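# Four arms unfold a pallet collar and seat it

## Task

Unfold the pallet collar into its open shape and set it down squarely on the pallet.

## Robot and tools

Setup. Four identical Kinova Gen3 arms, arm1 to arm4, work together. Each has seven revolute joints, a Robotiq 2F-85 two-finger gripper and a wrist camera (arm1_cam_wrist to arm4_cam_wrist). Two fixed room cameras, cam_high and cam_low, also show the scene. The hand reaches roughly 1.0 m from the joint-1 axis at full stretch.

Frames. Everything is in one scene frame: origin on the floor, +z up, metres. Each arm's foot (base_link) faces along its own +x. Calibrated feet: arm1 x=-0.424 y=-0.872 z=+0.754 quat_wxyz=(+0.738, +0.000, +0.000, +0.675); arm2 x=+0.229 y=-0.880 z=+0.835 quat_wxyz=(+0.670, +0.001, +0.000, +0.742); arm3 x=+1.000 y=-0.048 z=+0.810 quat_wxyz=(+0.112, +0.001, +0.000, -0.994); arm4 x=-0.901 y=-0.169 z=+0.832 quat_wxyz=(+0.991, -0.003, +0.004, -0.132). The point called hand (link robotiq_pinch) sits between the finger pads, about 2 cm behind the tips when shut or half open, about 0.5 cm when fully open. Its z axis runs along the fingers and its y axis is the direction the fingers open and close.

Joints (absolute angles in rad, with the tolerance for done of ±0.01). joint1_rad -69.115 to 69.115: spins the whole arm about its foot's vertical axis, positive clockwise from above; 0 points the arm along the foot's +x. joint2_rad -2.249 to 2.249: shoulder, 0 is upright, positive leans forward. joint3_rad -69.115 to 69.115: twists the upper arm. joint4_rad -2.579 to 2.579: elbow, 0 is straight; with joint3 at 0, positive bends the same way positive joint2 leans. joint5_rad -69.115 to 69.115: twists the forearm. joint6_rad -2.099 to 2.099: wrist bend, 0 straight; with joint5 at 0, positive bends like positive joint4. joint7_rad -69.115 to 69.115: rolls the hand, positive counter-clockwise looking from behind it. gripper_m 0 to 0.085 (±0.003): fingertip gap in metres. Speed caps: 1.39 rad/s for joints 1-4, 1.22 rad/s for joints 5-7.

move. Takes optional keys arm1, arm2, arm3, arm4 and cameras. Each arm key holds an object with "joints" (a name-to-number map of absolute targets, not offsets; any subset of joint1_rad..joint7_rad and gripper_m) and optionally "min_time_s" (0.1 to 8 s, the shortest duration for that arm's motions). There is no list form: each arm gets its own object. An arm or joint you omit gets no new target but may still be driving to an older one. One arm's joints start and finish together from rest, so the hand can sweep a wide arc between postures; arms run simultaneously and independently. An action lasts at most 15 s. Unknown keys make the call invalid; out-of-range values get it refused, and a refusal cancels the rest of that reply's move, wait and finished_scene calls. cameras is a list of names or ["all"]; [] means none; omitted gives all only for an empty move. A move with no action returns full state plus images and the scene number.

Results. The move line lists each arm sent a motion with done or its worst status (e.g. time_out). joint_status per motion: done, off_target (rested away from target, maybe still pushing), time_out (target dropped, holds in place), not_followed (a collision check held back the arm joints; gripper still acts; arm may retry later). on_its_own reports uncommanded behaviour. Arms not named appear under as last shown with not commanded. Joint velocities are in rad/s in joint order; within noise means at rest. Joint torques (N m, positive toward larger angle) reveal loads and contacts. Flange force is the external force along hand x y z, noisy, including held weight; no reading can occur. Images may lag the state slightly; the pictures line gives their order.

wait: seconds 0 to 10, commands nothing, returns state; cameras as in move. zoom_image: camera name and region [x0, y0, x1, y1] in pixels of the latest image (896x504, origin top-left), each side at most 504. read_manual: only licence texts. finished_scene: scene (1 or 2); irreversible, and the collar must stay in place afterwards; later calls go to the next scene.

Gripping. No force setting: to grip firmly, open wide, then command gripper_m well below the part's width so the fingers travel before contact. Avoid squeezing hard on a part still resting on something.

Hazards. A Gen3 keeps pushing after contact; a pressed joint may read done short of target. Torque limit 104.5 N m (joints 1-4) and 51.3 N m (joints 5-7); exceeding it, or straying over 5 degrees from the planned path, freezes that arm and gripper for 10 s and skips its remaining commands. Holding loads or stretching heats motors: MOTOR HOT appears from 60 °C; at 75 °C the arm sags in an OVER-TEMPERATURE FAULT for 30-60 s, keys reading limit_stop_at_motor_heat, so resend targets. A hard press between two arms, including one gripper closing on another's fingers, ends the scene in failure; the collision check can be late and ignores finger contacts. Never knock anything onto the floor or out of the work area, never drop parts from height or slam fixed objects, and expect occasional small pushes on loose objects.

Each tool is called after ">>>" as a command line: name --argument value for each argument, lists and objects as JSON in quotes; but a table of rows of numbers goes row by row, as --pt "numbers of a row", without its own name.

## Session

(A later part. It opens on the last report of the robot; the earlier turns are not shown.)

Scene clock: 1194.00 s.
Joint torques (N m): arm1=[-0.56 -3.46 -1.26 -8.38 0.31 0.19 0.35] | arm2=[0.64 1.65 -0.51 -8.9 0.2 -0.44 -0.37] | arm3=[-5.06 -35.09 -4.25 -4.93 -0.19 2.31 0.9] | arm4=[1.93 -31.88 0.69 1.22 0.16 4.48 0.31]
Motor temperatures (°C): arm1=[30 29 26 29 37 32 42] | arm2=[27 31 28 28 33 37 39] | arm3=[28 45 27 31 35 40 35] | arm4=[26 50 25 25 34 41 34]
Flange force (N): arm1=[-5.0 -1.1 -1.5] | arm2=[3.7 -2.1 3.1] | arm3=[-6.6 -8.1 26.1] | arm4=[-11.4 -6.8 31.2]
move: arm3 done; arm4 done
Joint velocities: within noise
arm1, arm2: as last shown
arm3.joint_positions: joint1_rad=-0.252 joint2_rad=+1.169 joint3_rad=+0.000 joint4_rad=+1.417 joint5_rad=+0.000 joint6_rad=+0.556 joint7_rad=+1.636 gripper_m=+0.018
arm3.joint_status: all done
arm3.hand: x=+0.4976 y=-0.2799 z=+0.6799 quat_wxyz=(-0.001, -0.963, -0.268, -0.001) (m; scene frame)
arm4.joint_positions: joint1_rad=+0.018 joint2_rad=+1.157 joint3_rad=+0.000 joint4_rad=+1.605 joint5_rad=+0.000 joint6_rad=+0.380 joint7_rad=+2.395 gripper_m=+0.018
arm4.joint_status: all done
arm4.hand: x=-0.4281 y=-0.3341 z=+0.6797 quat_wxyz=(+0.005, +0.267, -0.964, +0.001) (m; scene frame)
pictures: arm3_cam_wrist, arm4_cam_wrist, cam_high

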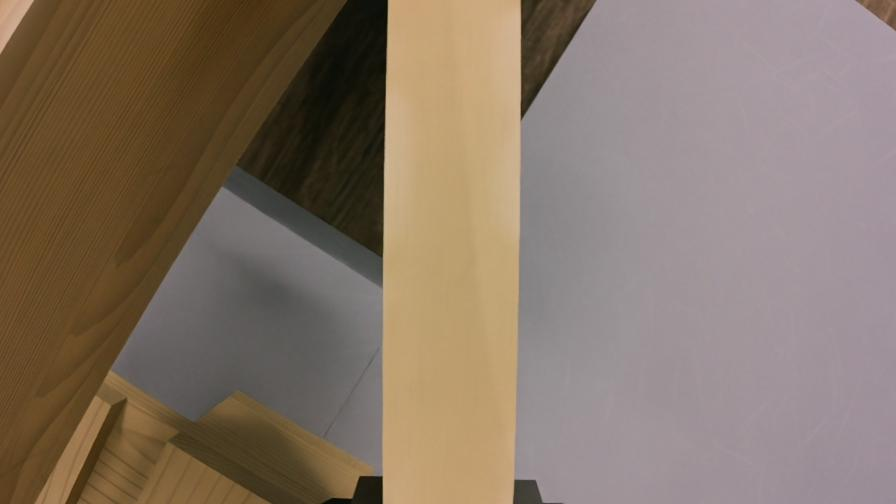

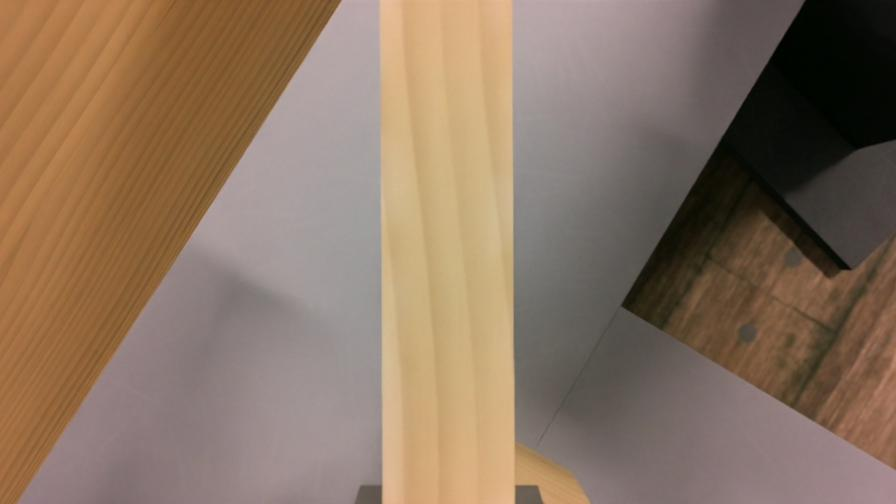

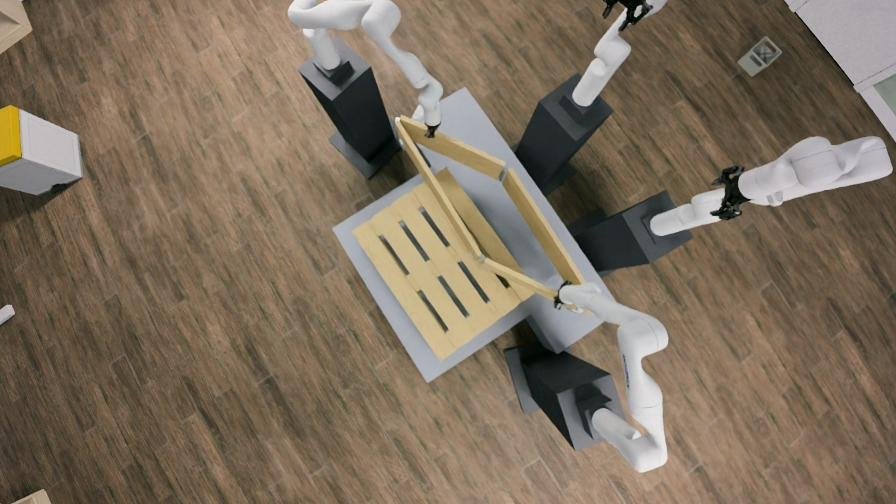

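>>> move --arm3 '{"joints": {"joint1_rad": -0.1258, "joint2_rad": 1.1551, "joint4_rad": 1.4639, "joint6_rad": 0.5226, "joint7_rad": 1.9421}, "min_time_s": 2}' --arm4 '{"joints": {"joint1_rad": -0.0446, "joint2_rad": 1.1489, "joint4_rad": 1.6379, "joint6_rad": 0.3549, "joint7_rad": 2.5125}, "min_time_s": 2}'

>>> move --arm3 '{"joints": {"joint1_rad": 0.0024, "joint2_rad": 1.1557, "joint4_rad": 1.4621, "joint6_rad": 0.5239, "joint7_rad": 2.2502}, "min_time_s": 2}' --arm4 '{"joints": {"joint1_rad": -0.1132, "joint2_rad": 1.145, "joint4_rad": 1.6554, "joint6_rad": 0.3411, "joint7_rad": 2.6239}, "min_time_s": 2}'

>>> move --arm3 '{"joints": {"joint1_rad": 0.1269, "joint2_rad": 1.1703, "joint4_rad": 1.4129, "joint6_rad": 0.5584, "joint7_rad": 2.5547}, "min_time_s": 2}' --arm4 '{"joints": {"joint1_rad": -0.1857, "joint2_rad": 1.1449, "joint4_rad": 1.6562, "joint6_rad": 0.3406, "joint7_rad": 2.7313}, "min_time_s": 2}' --cameras '["cam_high", "arm3_cam_wrist", "arm4_cam_wrist"]'

Scene clock: 1226.37 s.
Joint torques (N m): arm1=[-0.57 -3.5 -1.34 -8.42 0.27 0.18 0.39] | arm2=[0.61 1.53 -0.53 -8.86 0.22 -0.45 -0.34] | arm3=[-4.81 -32.91 -4.39 -2.15 0.04 3.55 1.22] | arm4=[1.58 -29.62 0.41 3.74 0.43 5.61 0.67]
Motor temperatures (°C): arm1=[30 29 26 29 37 32 42] | arm2=[27 31 28 28 33 37 39] | arm3=[28 46 27 30 35 40 35] | arm4=[26 50 25 25 34 41 34]
Flange force (N): arm1=[-5.1 -1.3 -1.5] | arm2=[3.5 -2.0 2.8] | arm3=[-7.7 -10.4 26.3] | arm4=[-12.2 -10.5 30.8]
move: arm3 done; arm4 done
Joint velocities: within noise
arm1, arm2: as last shown
arm3.joint_positions: joint1_rad=-0.126 joint2_rad=+1.155 joint3_rad=+0.000 joint4_rad=+1.464 joint5_rad=+0.000 joint6_rad=+0.523 joint7_rad=+1.942 gripper_m=+0.018
arm3.joint_status: all done
arm3.hand: x=+0.4831 y=-0.2110 z=+0.6799 quat_wxyz=(-0.001, -0.935, -0.353, -0.001) (m; scene frame)
arm4.joint_positions: joint1_rad=-0.045 joint2_rad=+1.149 joint3_rad=+0.000 joint4_rad=+1.638 joint5_rad=+0.000 joint6_rad=+0.355 joint7_rad=+2.512 gripper_m=+0.018
arm4.joint_status: all done
arm4.hand: x=-0.4272 y=-0.3021 z=+0.6797 quat_wxyz=(+0.005, +0.352, -0.936, +0.000) (m; scene frame)
pictures: none

Scene clock: 1228.73 s.
Joint torques (N m): arm1=[-0.48 -3.48 -1.3 -8.38 0.3 0.2 0.38] | arm2=[0.65 1.59 -0.54 -8.91 0.19 -0.46 -0.34] | arm3=[-4.08 -31.72 -3.77 -0.46 0.3 4.72 1.47] | arm4=[0.89 -28.08 -0.26 5.54 0.65 6.52 1.07]
Motor temperatures (°C): arm1=[30 29 26 29 37 32 42] | arm2=[27 31 28 28 33 37 39] | arm3=[28 46 27 30 35 40 35] | arm4=[26 50 25 25 34 41 34]
Flange force (N): arm1=[-5.1 -1.2 -1.5] | arm2=[3.7 -2.1 3.0] | arm3=[-6.9 -12.3 26.7] | arm4=[-11.4 -13.9 30.6]
move: arm3 done; arm4 done
Joint velocities: within noise
arm1, arm2: as last shown
arm3.joint_positions: joint1_rad=+0.002 joint2_rad=+1.156 joint3_rad=+0.000 joint4_rad=+1.462 joint5_rad=+0.000 joint6_rad=+0.524 joint7_rad=+2.250 gripper_m=+0.018
arm3.joint_status: all done
arm3.hand: x=+0.4660 y=-0.1436 z=+0.6798 quat_wxyz=(-0.001, -0.900, -0.436, -0.001) (m; scene frame)
arm4.joint_positions: joint1_rad=-0.113 joint2_rad=+1.145 joint3_rad=+0.000 joint4_rad=+1.655 joint5_rad=+0.000 joint6_rad=+0.341 joint7_rad=+2.624 gripper_m=+0.018
arm4.joint_status: all done
arm4.hand: x=-0.4238 y=-0.2685 z=+0.6795 quat_wxyz=(+0.005, +0.435, -0.900, +0.000) (m; scene frame)
pictures: none

Scene clock: 1231.10 s.
Joint torques (N m): arm1=[-0.58 -3.46 -1.26 -8.38 0.3 0.17 0.39] | arm2=[0.63 1.55 -0.5 -8.87 0.2 -0.46 -0.38] | arm3=[-3.07 -31.74 -2.76 -0.19 0.59 5.36 1.66] | arm4=[0.11 -27.36 -0.96 6.17 0.75 7.03 1.29]
Motor temperatures (°C): arm1=[30 29 26 29 37 32 42] | arm2=[27 31 28 28 33 37 39] | arm3=[28 46 27 30 35 40 35] | arm4=[26 50 25 25 34 41 34]
Flange force (N): arm1=[-4.9 -1.0 -1.6] | arm2=[3.5 -2.0 2.8] | arm3=[-5.2 -13.3 26.8] | arm4=[-8.9 -15.7 30.2]
move: arm3 done; arm4 done
Joint velocities: within noise
arm1, arm2: as last shown
arm3.joint_positions: joint1_rad=+0.127 joint2_rad=+1.170 joint3_rad=+0.000 joint4_rad=+1.413 joint5_rad=+0.000 joint6_rad=+0.558 joint7_rad=+2.555 gripper_m=+0.018
arm3.joint_status: all done
arm3.hand: x=+0.4466 y=-0.0777 z=+0.6796 quat_wxyz=(-0.001, -0.857, -0.515, -0.001) (m; scene frame)
arm4.joint_positions: joint1_rad=-0.186 joint2_rad=+1.145 joint3_rad=+0.000 joint4_rad=+1.656 joint5_rad=+0.000 joint6_rad=+0.341 joint7_rad=+2.731 gripper_m=+0.018
arm4.joint_status: all done
arm4.hand: x=-0.4182 y=-0.2335 z=+0.6793 quat_wxyz=(+0.005, +0.514, -0.858, -0.001) (m; scene frame)
pictures: arm3_cam_wrist, arm4_cam_wrist, cam_high

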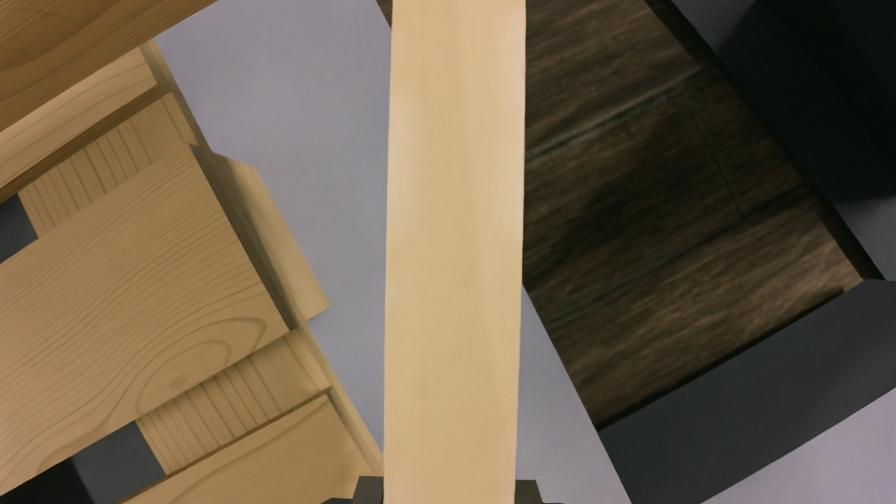

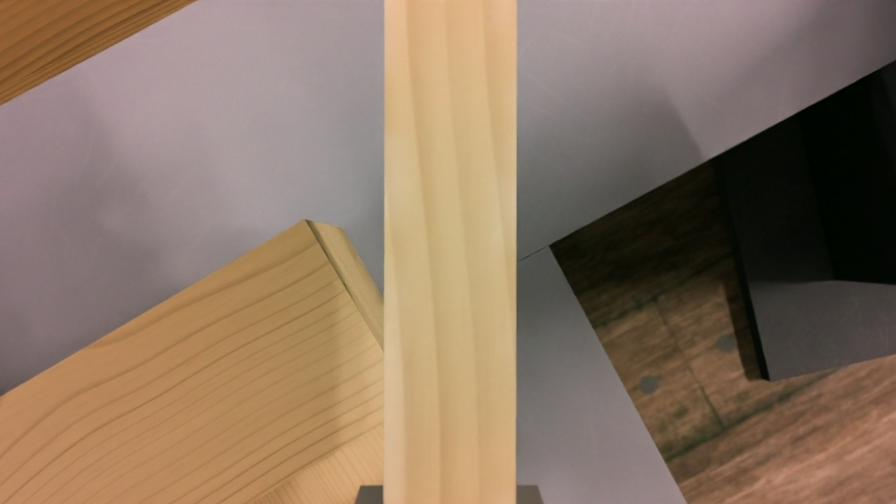

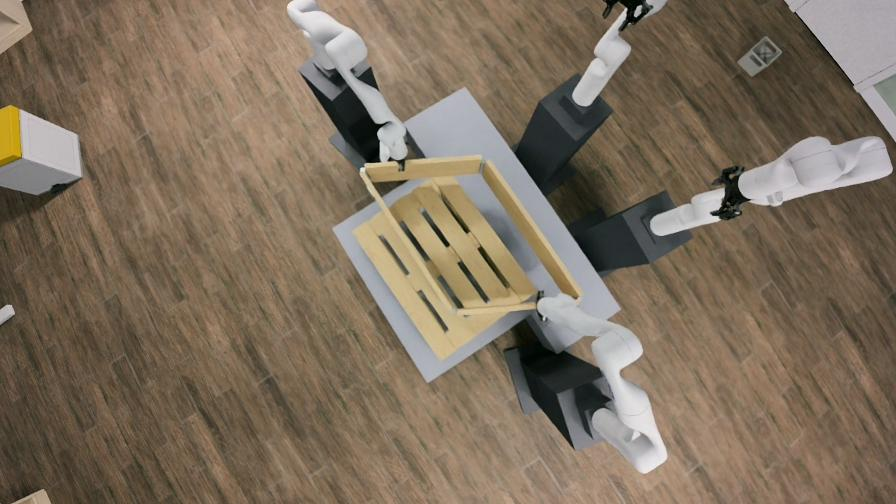

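>>> move --arm3 '{"joints": {"joint1_rad": 0.2414, "joint2_rad": 1.1996, "joint4_rad": 1.3185, "joint6_rad": 0.6235, "joint7_rad": 2.8493}, "min_time_s": 2}' --arm4 '{"joints": {"joint1_rad": -0.2621, "joint2_rad": 1.1482, "joint4_rad": 1.6406, "joint6_rad": 0.3528, "joint7_rad": 2.835}, "min_time_s": 2}'

>>> move --arm3 '{"joints": {"joint1_rad": 0.3422, "joint2_rad": 1.2452, "joint4_rad": 1.18, "joint6_rad": 0.7164, "joint7_rad": 3.1301}, "min_time_s": 2}' --arm4 '{"joints": {"joint1_rad": -0.3415, "joint2_rad": 1.1559, "joint4_rad": 1.6082, "joint6_rad": 0.3775, "joint7_rad": 2.9356}, "min_time_s": 2}'

>>> move --arm1 '{"joints": {"joint1_rad": 0.0698, "joint2_rad": 0.7614, "joint3_rad": 0.0, "joint4_rad": 1.6402, "joint5_rad": 0.0, "joint6_rad": 0.74, "joint7_rad": 0.1589, "gripper_m": 0.0}, "min_time_s": 2.5}' --arm2 '{"joints": {"joint1_rad": 0.233, "joint2_rad": 0.9217, "joint3_rad": 0.0, "joint4_rad": 1.6394, "joint5_rad": 0.0, "joint6_rad": 0.5805, "joint7_rad": 3.2727, "gripper_m": 0.0}, "min_time_s": 2.5}' --cameras '["arm1_cam_wrist", "arm2_cam_wrist", "arm3_cam_wrist", "arm4_cam_wrist", "cam_high"]'

Scene clock: 1286.93 s.
Joint torques (N m): arm1=[-0.57 -3.46 -1.26 -8.41 0.33 0.21 0.43] | arm2=[0.65 1.54 -0.51 -8.94 0.22 -0.44 -0.35] | arm3=[-1.8 -33.11 -1.33 -1.48 0.82 5.57 1.73] | arm4=[-0.54 -27.82 -1.79 5.55 0.63 6.94 1.3]
Motor temperatures (°C): arm1=[30 29 26 29 37 32 42] | arm2=[27 30 28 28 33 37 39] | arm3=[28 43 27 30 35 40 35] | arm4=[26 47 25 25 34 41 34]
Flange force (N): arm1=[-4.9 -0.9 -1.4] | arm2=[3.6 -2.0 3.1] | arm3=[-3.1 -12.2 27.0] | arm4=[-5.7 -15.9 30.2]
move: arm3 done; arm4 done
Joint velocities: within noise
arm1: as last shown
arm2.joint_positions: joint1_rad=-0.105 joint2_rad=-0.433 joint3_rad=+0.000 joint4_rad=+1.523 joint5_rad=+0.000 joint6_rad=+1.973 joint7_rad=+1.578 gripper_m=+0.050
arm2.joint_status: not commanded
arm2.hand: x=+0.2283 y=-0.7522 z=+1.3372 quat_wxyz=(-0.025, +0.778, -0.627, -0.032) (m; scene frame)
arm3.joint_positions: joint1_rad=+0.241 joint2_rad=+1.200 joint3_rad=+0.000 joint4_rad=+1.318 joint5_rad=+0.000 joint6_rad=+0.623 joint7_rad=+2.849 gripper_m=+0.018
arm3.joint_status: all done
arm3.hand: x=+0.4252 y=-0.0139 z=+0.6795 quat_wxyz=(-0.001, -0.807, -0.590, +0.000) (m; scene frame)
arm4.joint_positions: joint1_rad=-0.262 joint2_rad=+1.148 joint3_rad=+0.000 joint4_rad=+1.641 joint5_rad=+0.000 joint6_rad=+0.353 joint7_rad=+2.835 gripper_m=+0.018
arm4.joint_status: all done
arm4.hand: x=-0.4105 y=-0.1964 z=+0.6791 quat_wxyz=(+0.005, +0.589, -0.808, -0.001) (m; scene frame)
pictures: none

Scene clock: 1289.30 s.
Joint torques (N m): arm1=[-0.53 -3.44 -1.31 -8.38 0.24 0.22 0.39] | arm2=[0.7 1.56 -0.53 -8.94 0.22 -0.45 -0.35] | arm3=[-0.7 -35.13 -0.14 -3.59 0.9 5.61 1.5] | arm4=[-1.2 -28.82 -2.43 4.27 0.54 6.57 1.43]
Motor temperatures (°C): arm1=[30 29 26 29 37 32 42] | arm2=[27 30 28 28 33 37 39] | arm3=[28 43 27 30 35 40 35] | arm4=[26 47 25 25 34 41 34]
Flange force (N): arm1=[-5.0 -1.2 -1.4] | arm2=[3.6 -2.1 3.1] | arm3=[-1.1 -9.9 27.0] | arm4=[-2.8 -15.1 30.0]
move: arm3 done; arm4 done
Joint velocities: within noise
arm1, arm2: as last shown
arm3.joint_positions: joint1_rad=+0.342 joint2_rad=+1.245 joint3_rad=+0.000 joint4_rad=+1.180 joint5_rad=+0.000 joint6_rad=+0.716 joint7_rad=+3.130 gripper_m=+0.018
arm3.joint_status: all done
arm3.hand: x=+0.4023 y=+0.0473 z=+0.6796 quat_wxyz=(-0.001, -0.751, -0.660, +0.000) (m; scene frame)
arm4.joint_positions: joint1_rad=-0.341 joint2_rad=+1.156 joint3_rad=+0.000 joint4_rad=+1.608 joint5_rad=+0.000 joint6_rad=+0.377 joint7_rad=+2.936 gripper_m=+0.018
arm4.joint_status: all done
arm4.hand: x=-0.4014 y=-0.1566 z=+0.6786 quat_wxyz=(+0.005, +0.660, -0.752, -0.001) (m; scene frame)
pictures: none

Scene clock: 1292.20 s.
Joint torques (N m): arm1=[-0.54 -21.8 -1.1 -6.13 0.25 -0.03 0.38] | arm2=[0.64 -19.26 0.07 -5.76 0.29 -0.26 -0.37] | arm3=[-0.7 -35.05 -0.2 -3.57 0.9 5.53 1.53] | arm4=[-1.14 -28.86 -2.39 4.25 0.52 6.53 1.35]
Motor temperatures (°C): arm1=[30 29 26 29 37 32 42] | arm2=[27 30 28 28 33 37 39] | arm3=[28 43 27 30 35 40 35] | arm4=[26 47 25 25 34 41 34]
Flange force (N): arm1=[-0.7 2.7 3.1] | arm2=[-1.8 4.6 -4.5] | arm3=[-1.2 -10.1 26.8] | arm4=[-2.8 -15.2 30.1]
move: arm1 done; arm2 done
Joint velocities: within noise
arm1.joint_positions: joint1_rad=+0.070 joint2_rad=+0.761 joint3_rad=+0.000 joint4_rad=+1.640 joint5_rad=+0.000 joint6_rad=+0.740 joint7_rad=+0.159 gripper_m=+0.000
arm1.joint_status: all done
arm1.hand: x=-0.3196 y=-0.3799 z=+0.7993 quat_wxyz=(+0.000, +0.000, -1.000, +0.000) (m; scene frame)
arm2.joint_positions: joint1_rad=+0.233 joint2_rad=+0.922 joint3_rad=+0.000 joint4_rad=+1.639 joint5_rad=+0.000 joint6_rad=+0.581 joint7_rad=+3.273 gripper_m=+0.000
arm2.joint_status: all done
arm2.hand: x=+0.3197 y=-0.3801 z=+0.8010 quat_wxyz=(-0.001, +1.000, +0.000, -0.001) (m; scene frame)
arm3, arm4: as last shown
pictures: arm1_cam_wrist, arm2_cam_wrist, arm3_cam_wrist, arm4_cam_wrist, cam_high

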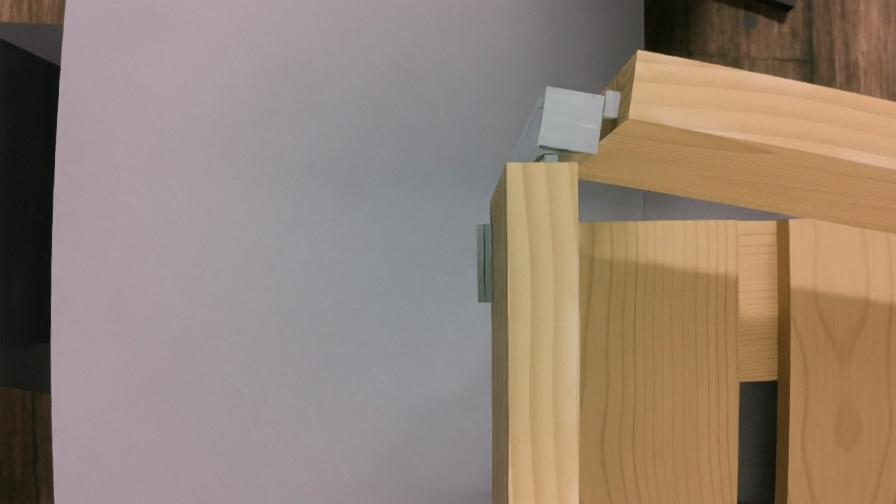

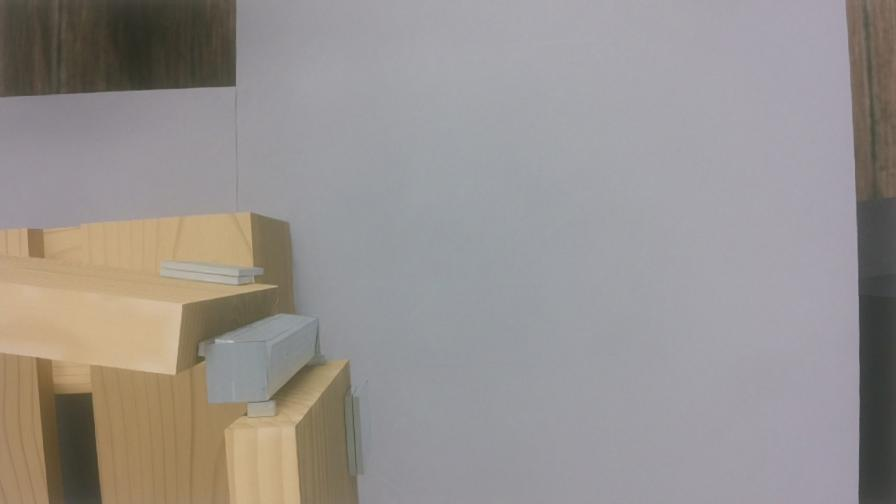

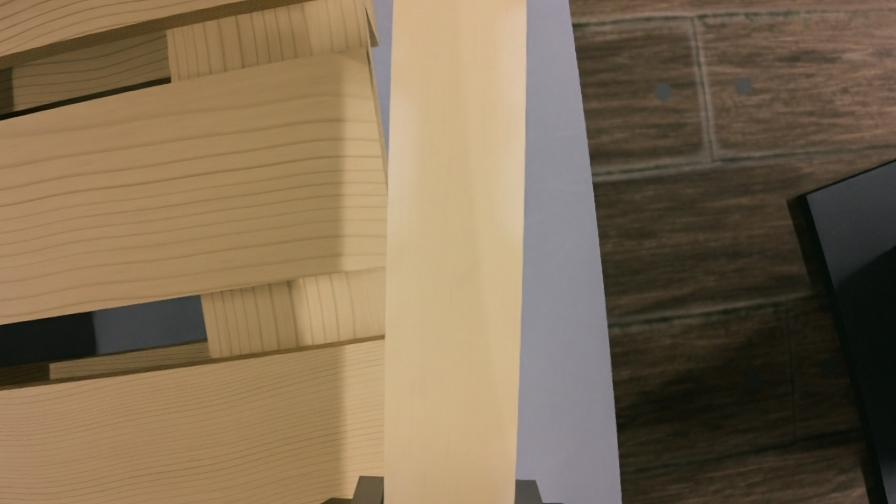

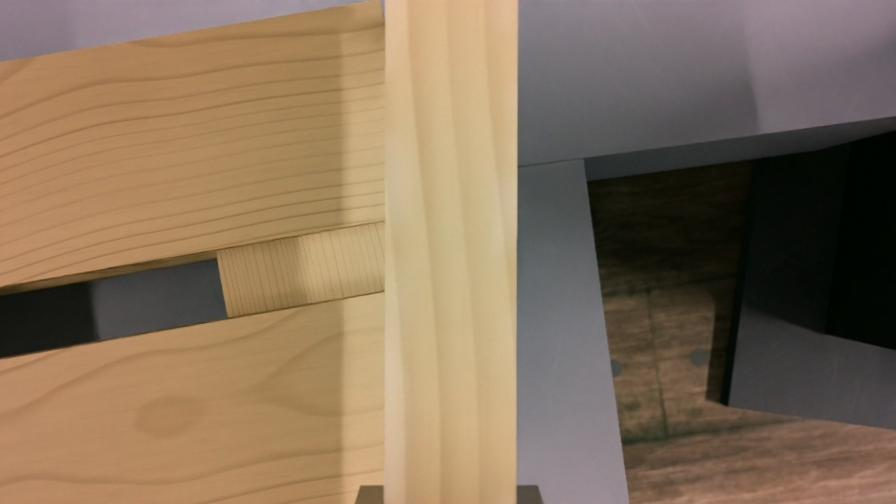

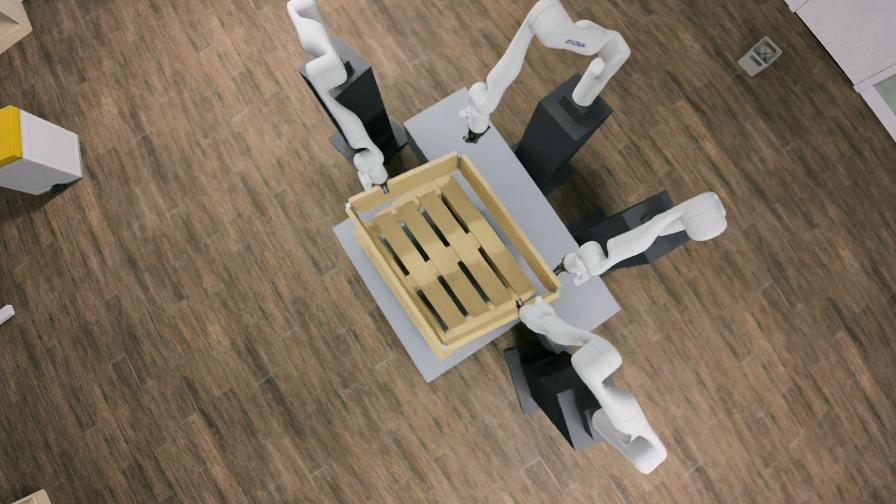

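>>> zoom_image --camera "arm1_cam_wrist" --region '[460, 60, 896, 310]'

>>> zoom_image --camera "arm2_cam_wrist" --region '[0, 190, 400, 430]'

>>> zoom_image --camera "cam_high" --region '[320, 130, 580, 380]'

Scaled by 1.156 from the camera's 896x504 image, which has a finer 1280x720 frame.

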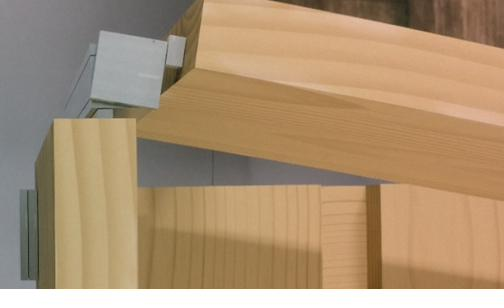

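Scaled by 1.260 from the camera's 896x504 image, which has a finer 1280x720 frame.

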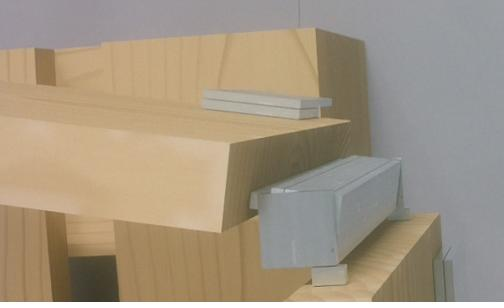

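Scaled by 1.938 from the camera's 896x504 image, which has a finer 1280x720 frame.

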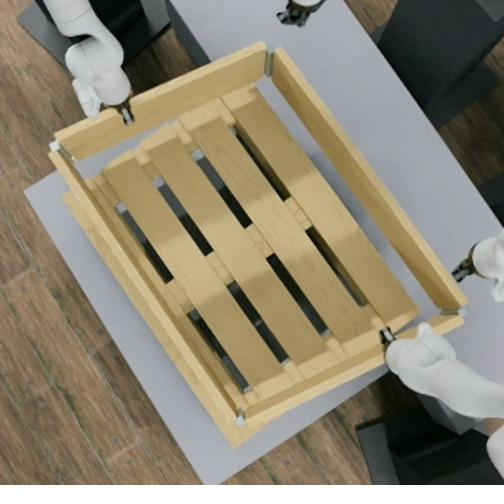

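>>> move --arm3 '{"joints": {"joint1_rad": 0.4336, "joint2_rad": 1.3355, "joint4_rad": 0.9258, "joint6_rad": 0.8804, "joint7_rad": 3.4066}, "min_time_s": 2.5}' --arm4 '{"joints": {"joint1_rad": -0.4261, "joint2_rad": 1.1575, "joint4_rad": 1.5886, "joint6_rad": 0.3955, "joint7_rad": 3.0362}, "min_time_s": 2.5}' --cameras '["all"]'

>>> zoom_image --camera "arm1_cam_wrist" --region '[440, 60, 896, 320]'

>>> zoom_image --camera "arm2_cam_wrist" --region '[0, 160, 440, 420]'

Scene clock: 1471.90 s.
Joint torques (N m): arm1=[-0.54 -21.81 -1.1 -6.21 0.23 -0.04 0.39] | arm2=[0.63 -19.24 0.1 -5.78 0.27 -0.28 -0.38] | arm3=[-0.24 -40.1 -0.06 -9.07 0.3 3.94 0.93] | arm4=[-0.9 -32.17 -2.3 -0.06 0.04 4.56 0.84]
Motor temperatures (°C): arm1=[31 31 26 28 37 32 42] | arm2=[27 32 28 27 33 37 39] | arm3=[28 41 27 30 35 40 35] | arm4=[26 44 25 24 34 41 34]
Flange force (N): arm1=[-0.6 2.4 3.2] | arm2=[-1.8 4.7 -4.6] | arm3=[-0.4 -2.5 26.5] | arm4=[-0.5 -8.7 30.4]
move: arm3 done; arm4 done
Joint velocities: within noise
arm1, arm2: as last shown
arm3.joint_positions: joint1_rad=+0.434 joint2_rad=+1.335 joint3_rad=+0.000 joint4_rad=+0.926 joint5_rad=+0.000 joint6_rad=+0.880 joint7_rad=+3.407 gripper_m=+0.018
arm3.joint_status: all done
arm3.hand: x=+0.3681 y=+0.1111 z=+0.6798 quat_wxyz=(-0.001, -0.687, -0.727, +0.000) (m; scene frame)
arm4.joint_positions: joint1_rad=-0.426 joint2_rad=+1.157 joint3_rad=+0.000 joint4_rad=+1.589 joint5_rad=+0.000 joint6_rad=+0.396 joint7_rad=+3.036 gripper_m=+0.018
arm4.joint_status: all done
arm4.hand: x=-0.3988 y=-0.1134 z=+0.6800 quat_wxyz=(+0.005, +0.726, -0.687, -0.002) (m; scene frame)
pictures: arm1_cam_wrist, arm2_cam_wrist, arm3_cam_wrist, arm4_cam_wrist, cam_high, cam_low

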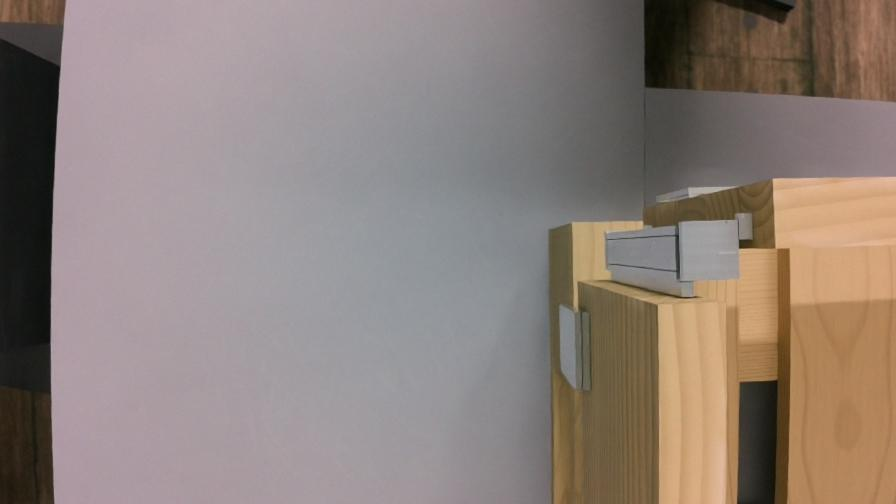

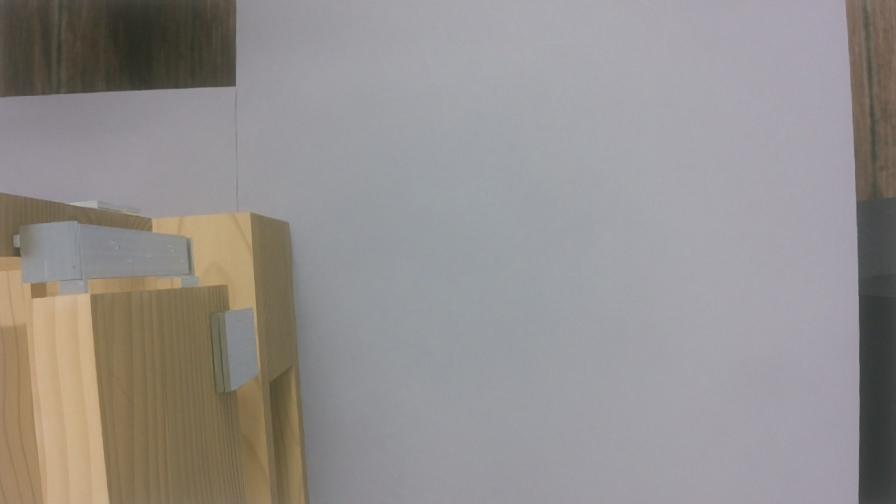

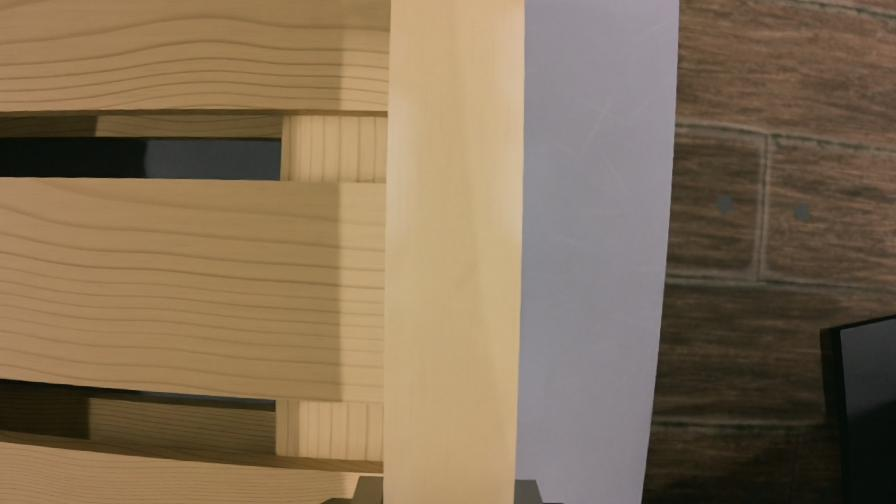

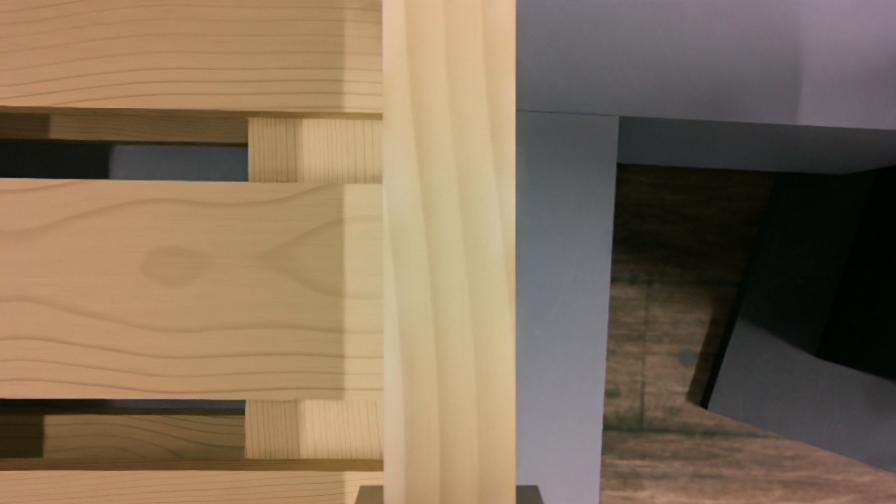

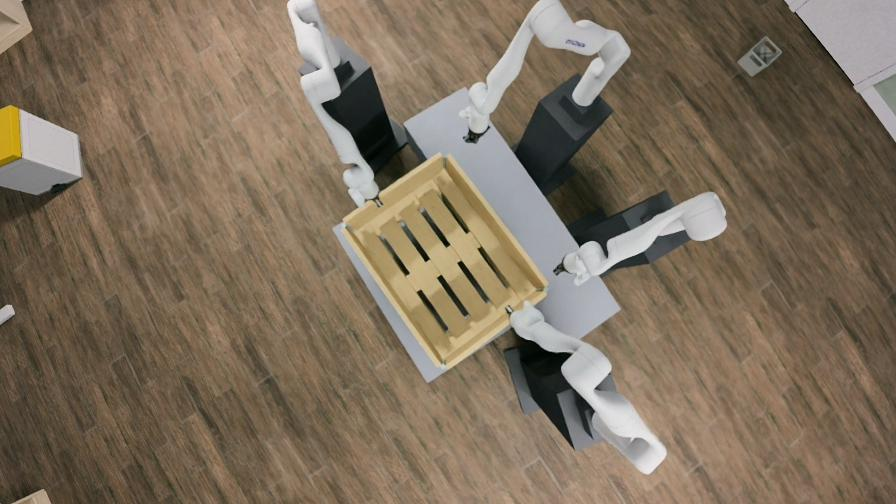

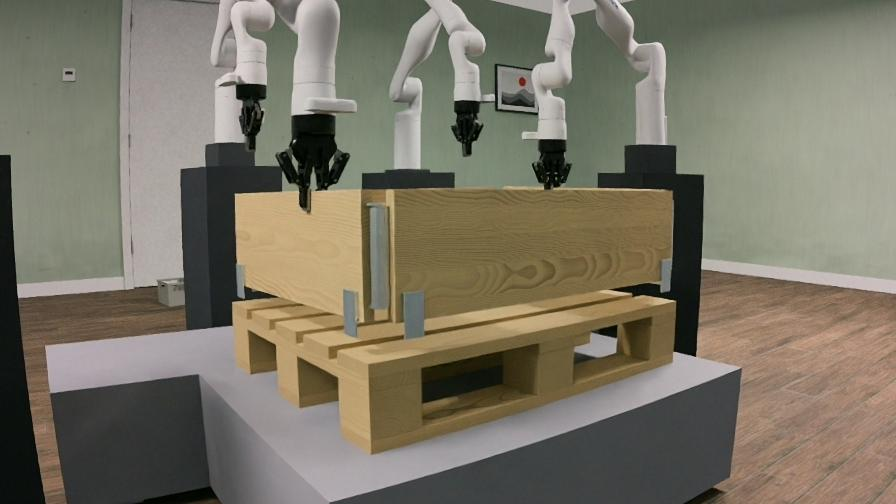

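Scaled by 1.105 from the camera's 896x504 image, which has a finer 1280x720 frame.

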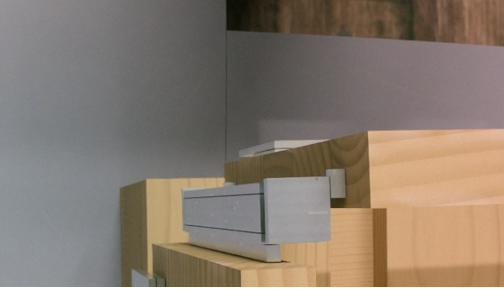

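Scaled by 1.145 from the camera's 896x504 image, which has a finer 1280x720 frame.

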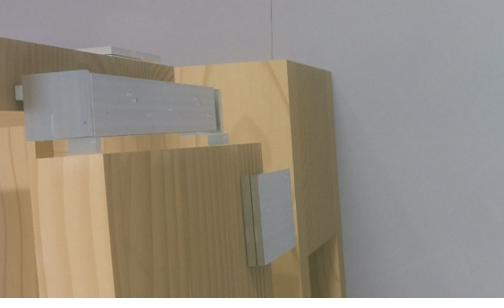

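>>> zoom_image --camera "arm1_cam_wrist" --region '[540, 165, 780, 300]'

>>> zoom_image --camera "arm2_cam_wrist" --region '[30, 180, 270, 315]'

Scaled by 2.100 from the camera's 896x504 image, which has a finer 1280x720 frame.

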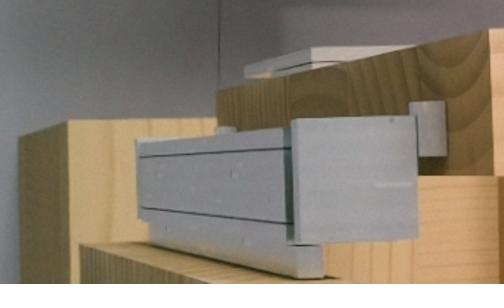

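Scaled by 2.100 from the camera's 896x504 image, which has a finer 1280x720 frame.

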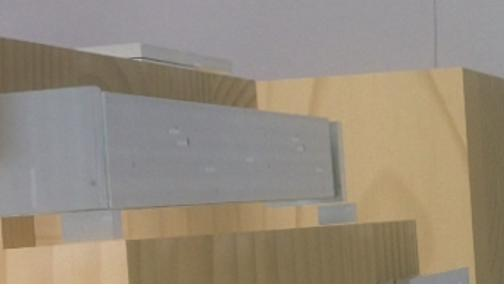

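>>> move --arm3 '{"joints": {"joint1_rad": 0.4285, "joint2_rad": 1.35, "joint4_rad": 0.9493, "joint6_rad": 0.8424, "joint7_rad": 3.3902}, "min_time_s": 2}' --arm4 '{"joints": {"joint1_rad": -0.4342, "joint2_rad": 1.1926, "joint4_rad": 1.5636, "joint6_rad": 0.3855, "joint7_rad": 3.0167}, "min_time_s": 2}' --cameras '["all"]'

>>> zoom_image --camera "arm1_cam_wrist" --region '[530, 165, 770, 400]'

>>> zoom_image --camera "arm2_cam_wrist" --region '[60, 180, 300, 415]'

>>> zoom_image --camera "cam_low" --region '[220, 180, 700, 400]'

Scene clock: 1638.50 s.
Joint torques (N m): arm1=[-0.54 -21.75 -1.12 -6.2 0.24 -0.04 0.39] | arm2=[0.53 -19.18 0.12 -5.76 0.19 -0.27 -0.35] | arm3=[0.16 -38.56 0.49 -7.17 0.74 4.7 1.25] | arm4=[-1.41 -30.54 -2.87 2.33 0.18 5.57 1.15]
Motor temperatures (°C): arm1=[30 31 26 28 37 32 42] | arm2=[27 33 28 27 33 37 39] | arm3=[28 48 26 30 35 40 35] | arm4=[26 49 25 24 34 41 34]
Flange force (N): arm1=[-0.6 2.4 3.1] | arm2=[-1.6 4.7 -4.7] | arm3=[-0.6 -5.8 26.5] | arm4=[-0.5 -12.6 29.9]
move: arm3 done; arm4 done
Joint velocities: within noise
arm1, arm2: as last shown
arm3.joint_positions: joint1_rad=+0.428 joint2_rad=+1.350 joint3_rad=+0.000 joint4_rad=+0.949 joint5_rad=+0.000 joint6_rad=+0.842 joint7_rad=+3.390 gripper_m=+0.018
arm3.joint_status: all done
arm3.hand: x=+0.3736 y=+0.1065 z=+0.6648 quat_wxyz=(-0.001, -0.691, -0.723, +0.000) (m; scene frame)
arm4.joint_positions: joint1_rad=-0.434 joint2_rad=+1.193 joint3_rad=+0.000 joint4_rad=+1.564 joint5_rad=+0.000 joint6_rad=+0.386 joint7_rad=+3.017 gripper_m=+0.018
arm4.joint_status: all done
arm4.hand: x=-0.3968 y=-0.1089 z=+0.6651 quat_wxyz=(+0.005, +0.722, -0.692, -0.002) (m; scene frame)
pictures: arm1_cam_wrist, arm2_cam_wrist, arm3_cam_wrist, arm4_cam_wrist, cam_high, cam_low

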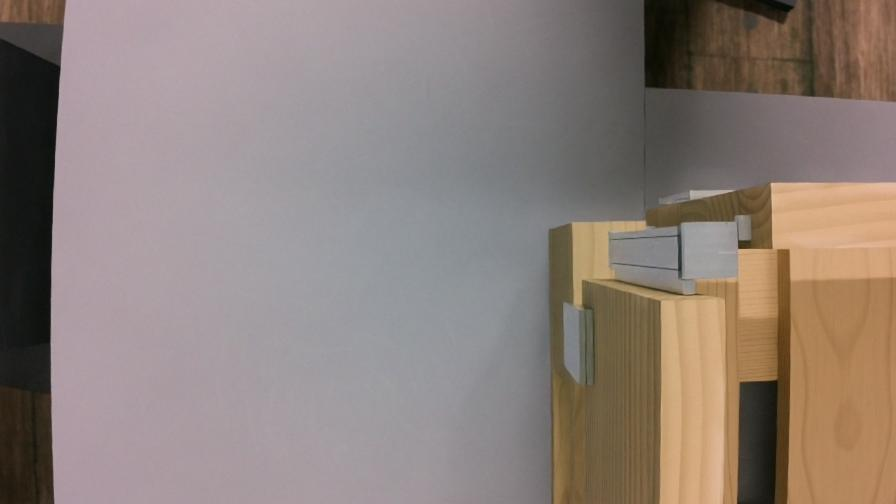

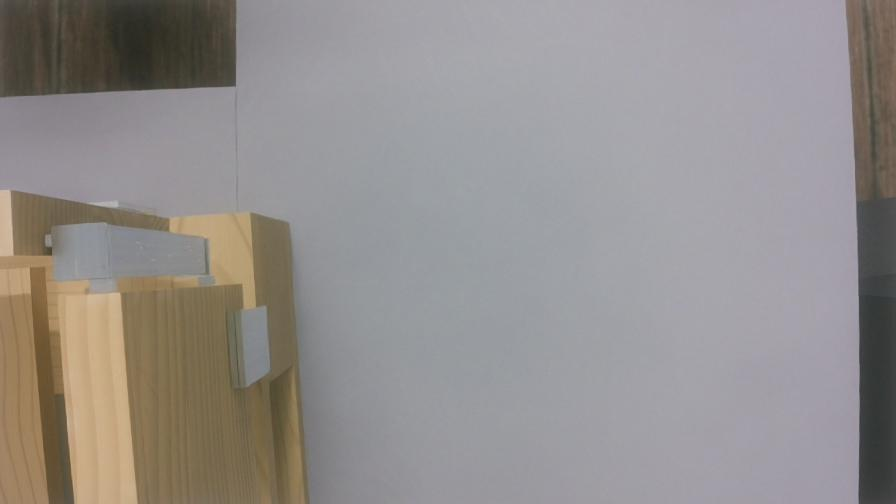

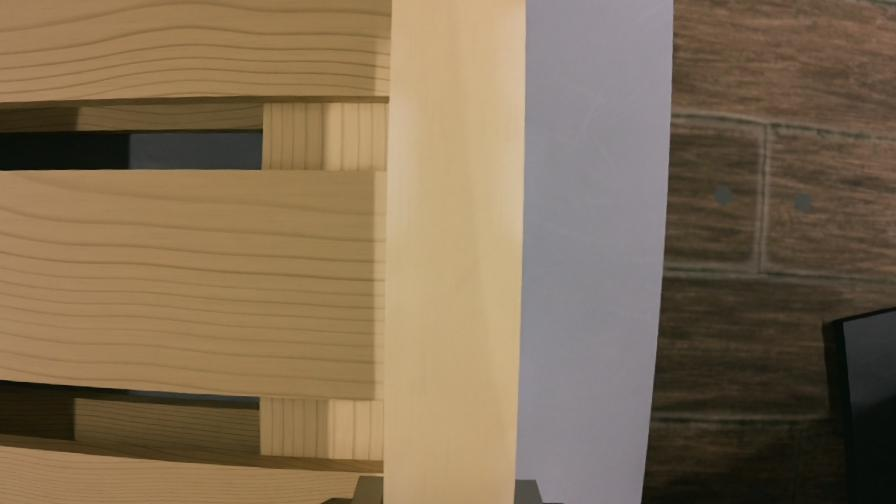

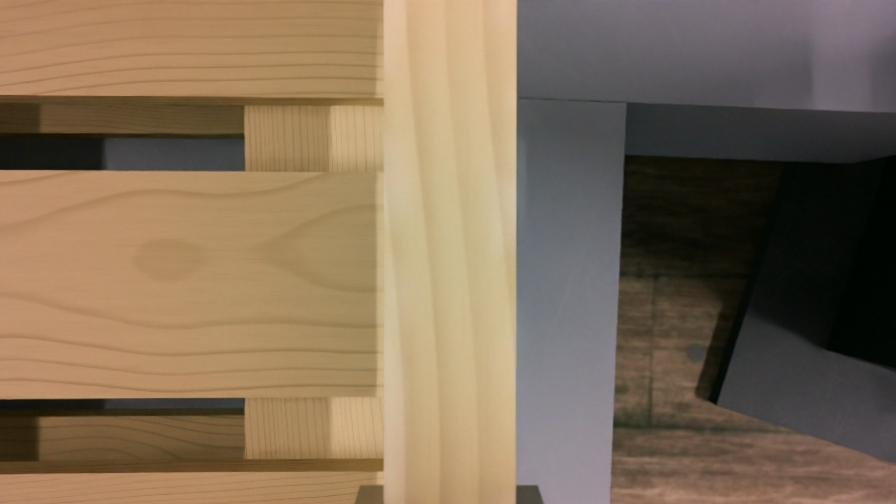

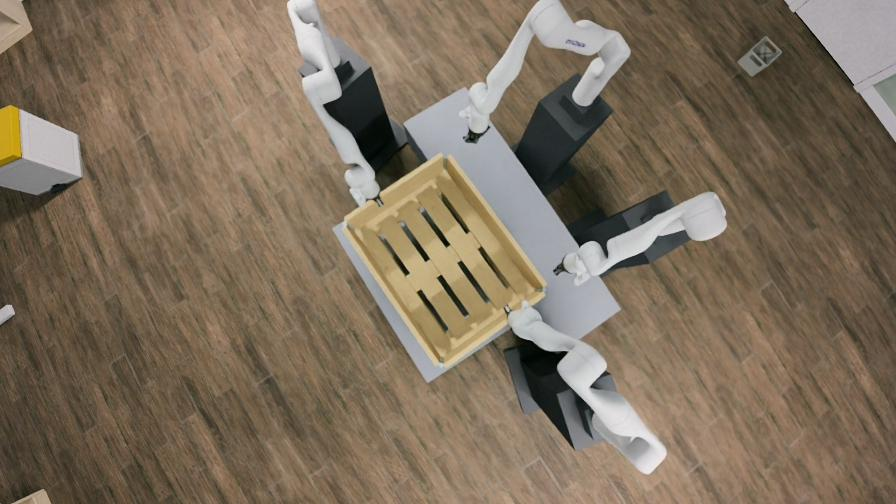

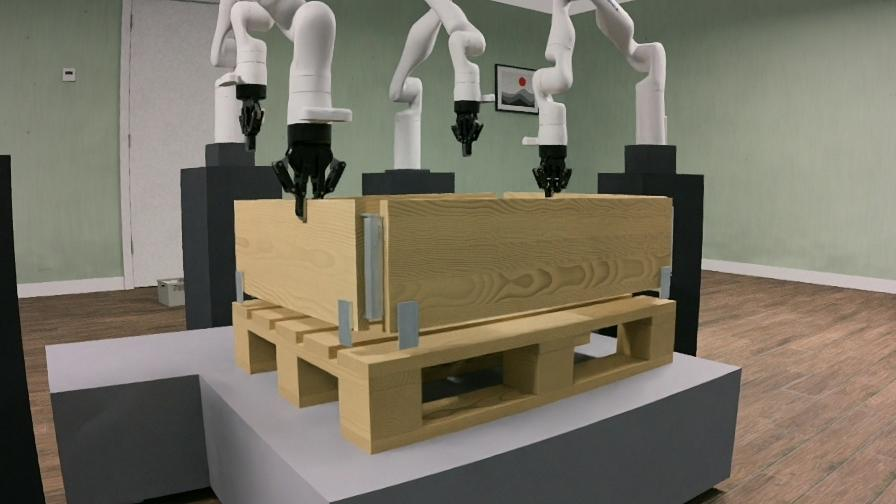

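Scaled by 2.100 from the camera's 896x504 image, which has a finer 1280x720 frame.

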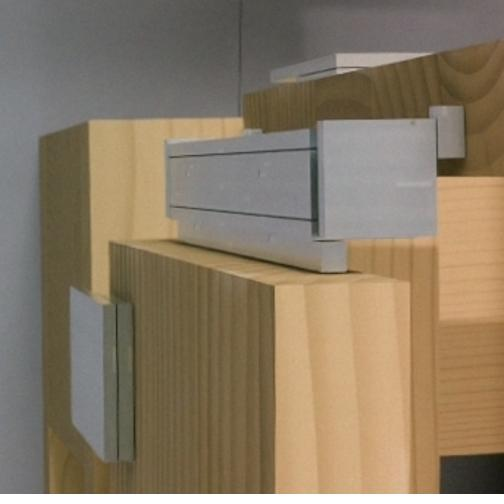

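Scaled by 2.100 from the camera's 896x504 image, which has a finer 1280x720 frame.

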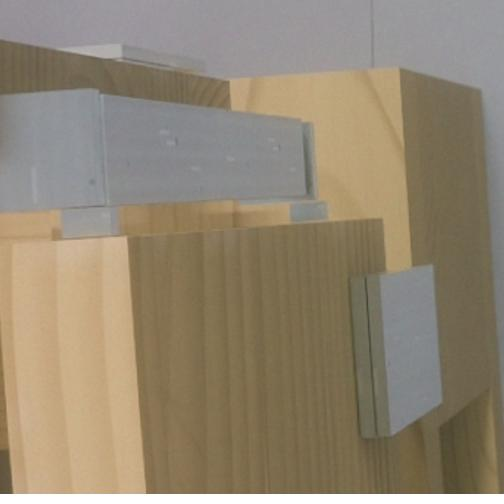

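Scaled by 1.050 from the camera's 896x504 image, which has a finer 1280x720 frame.

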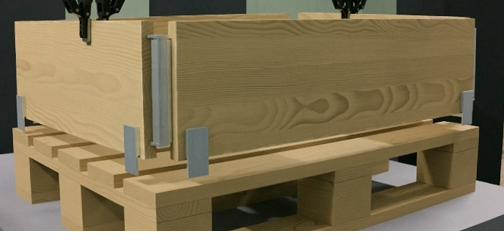

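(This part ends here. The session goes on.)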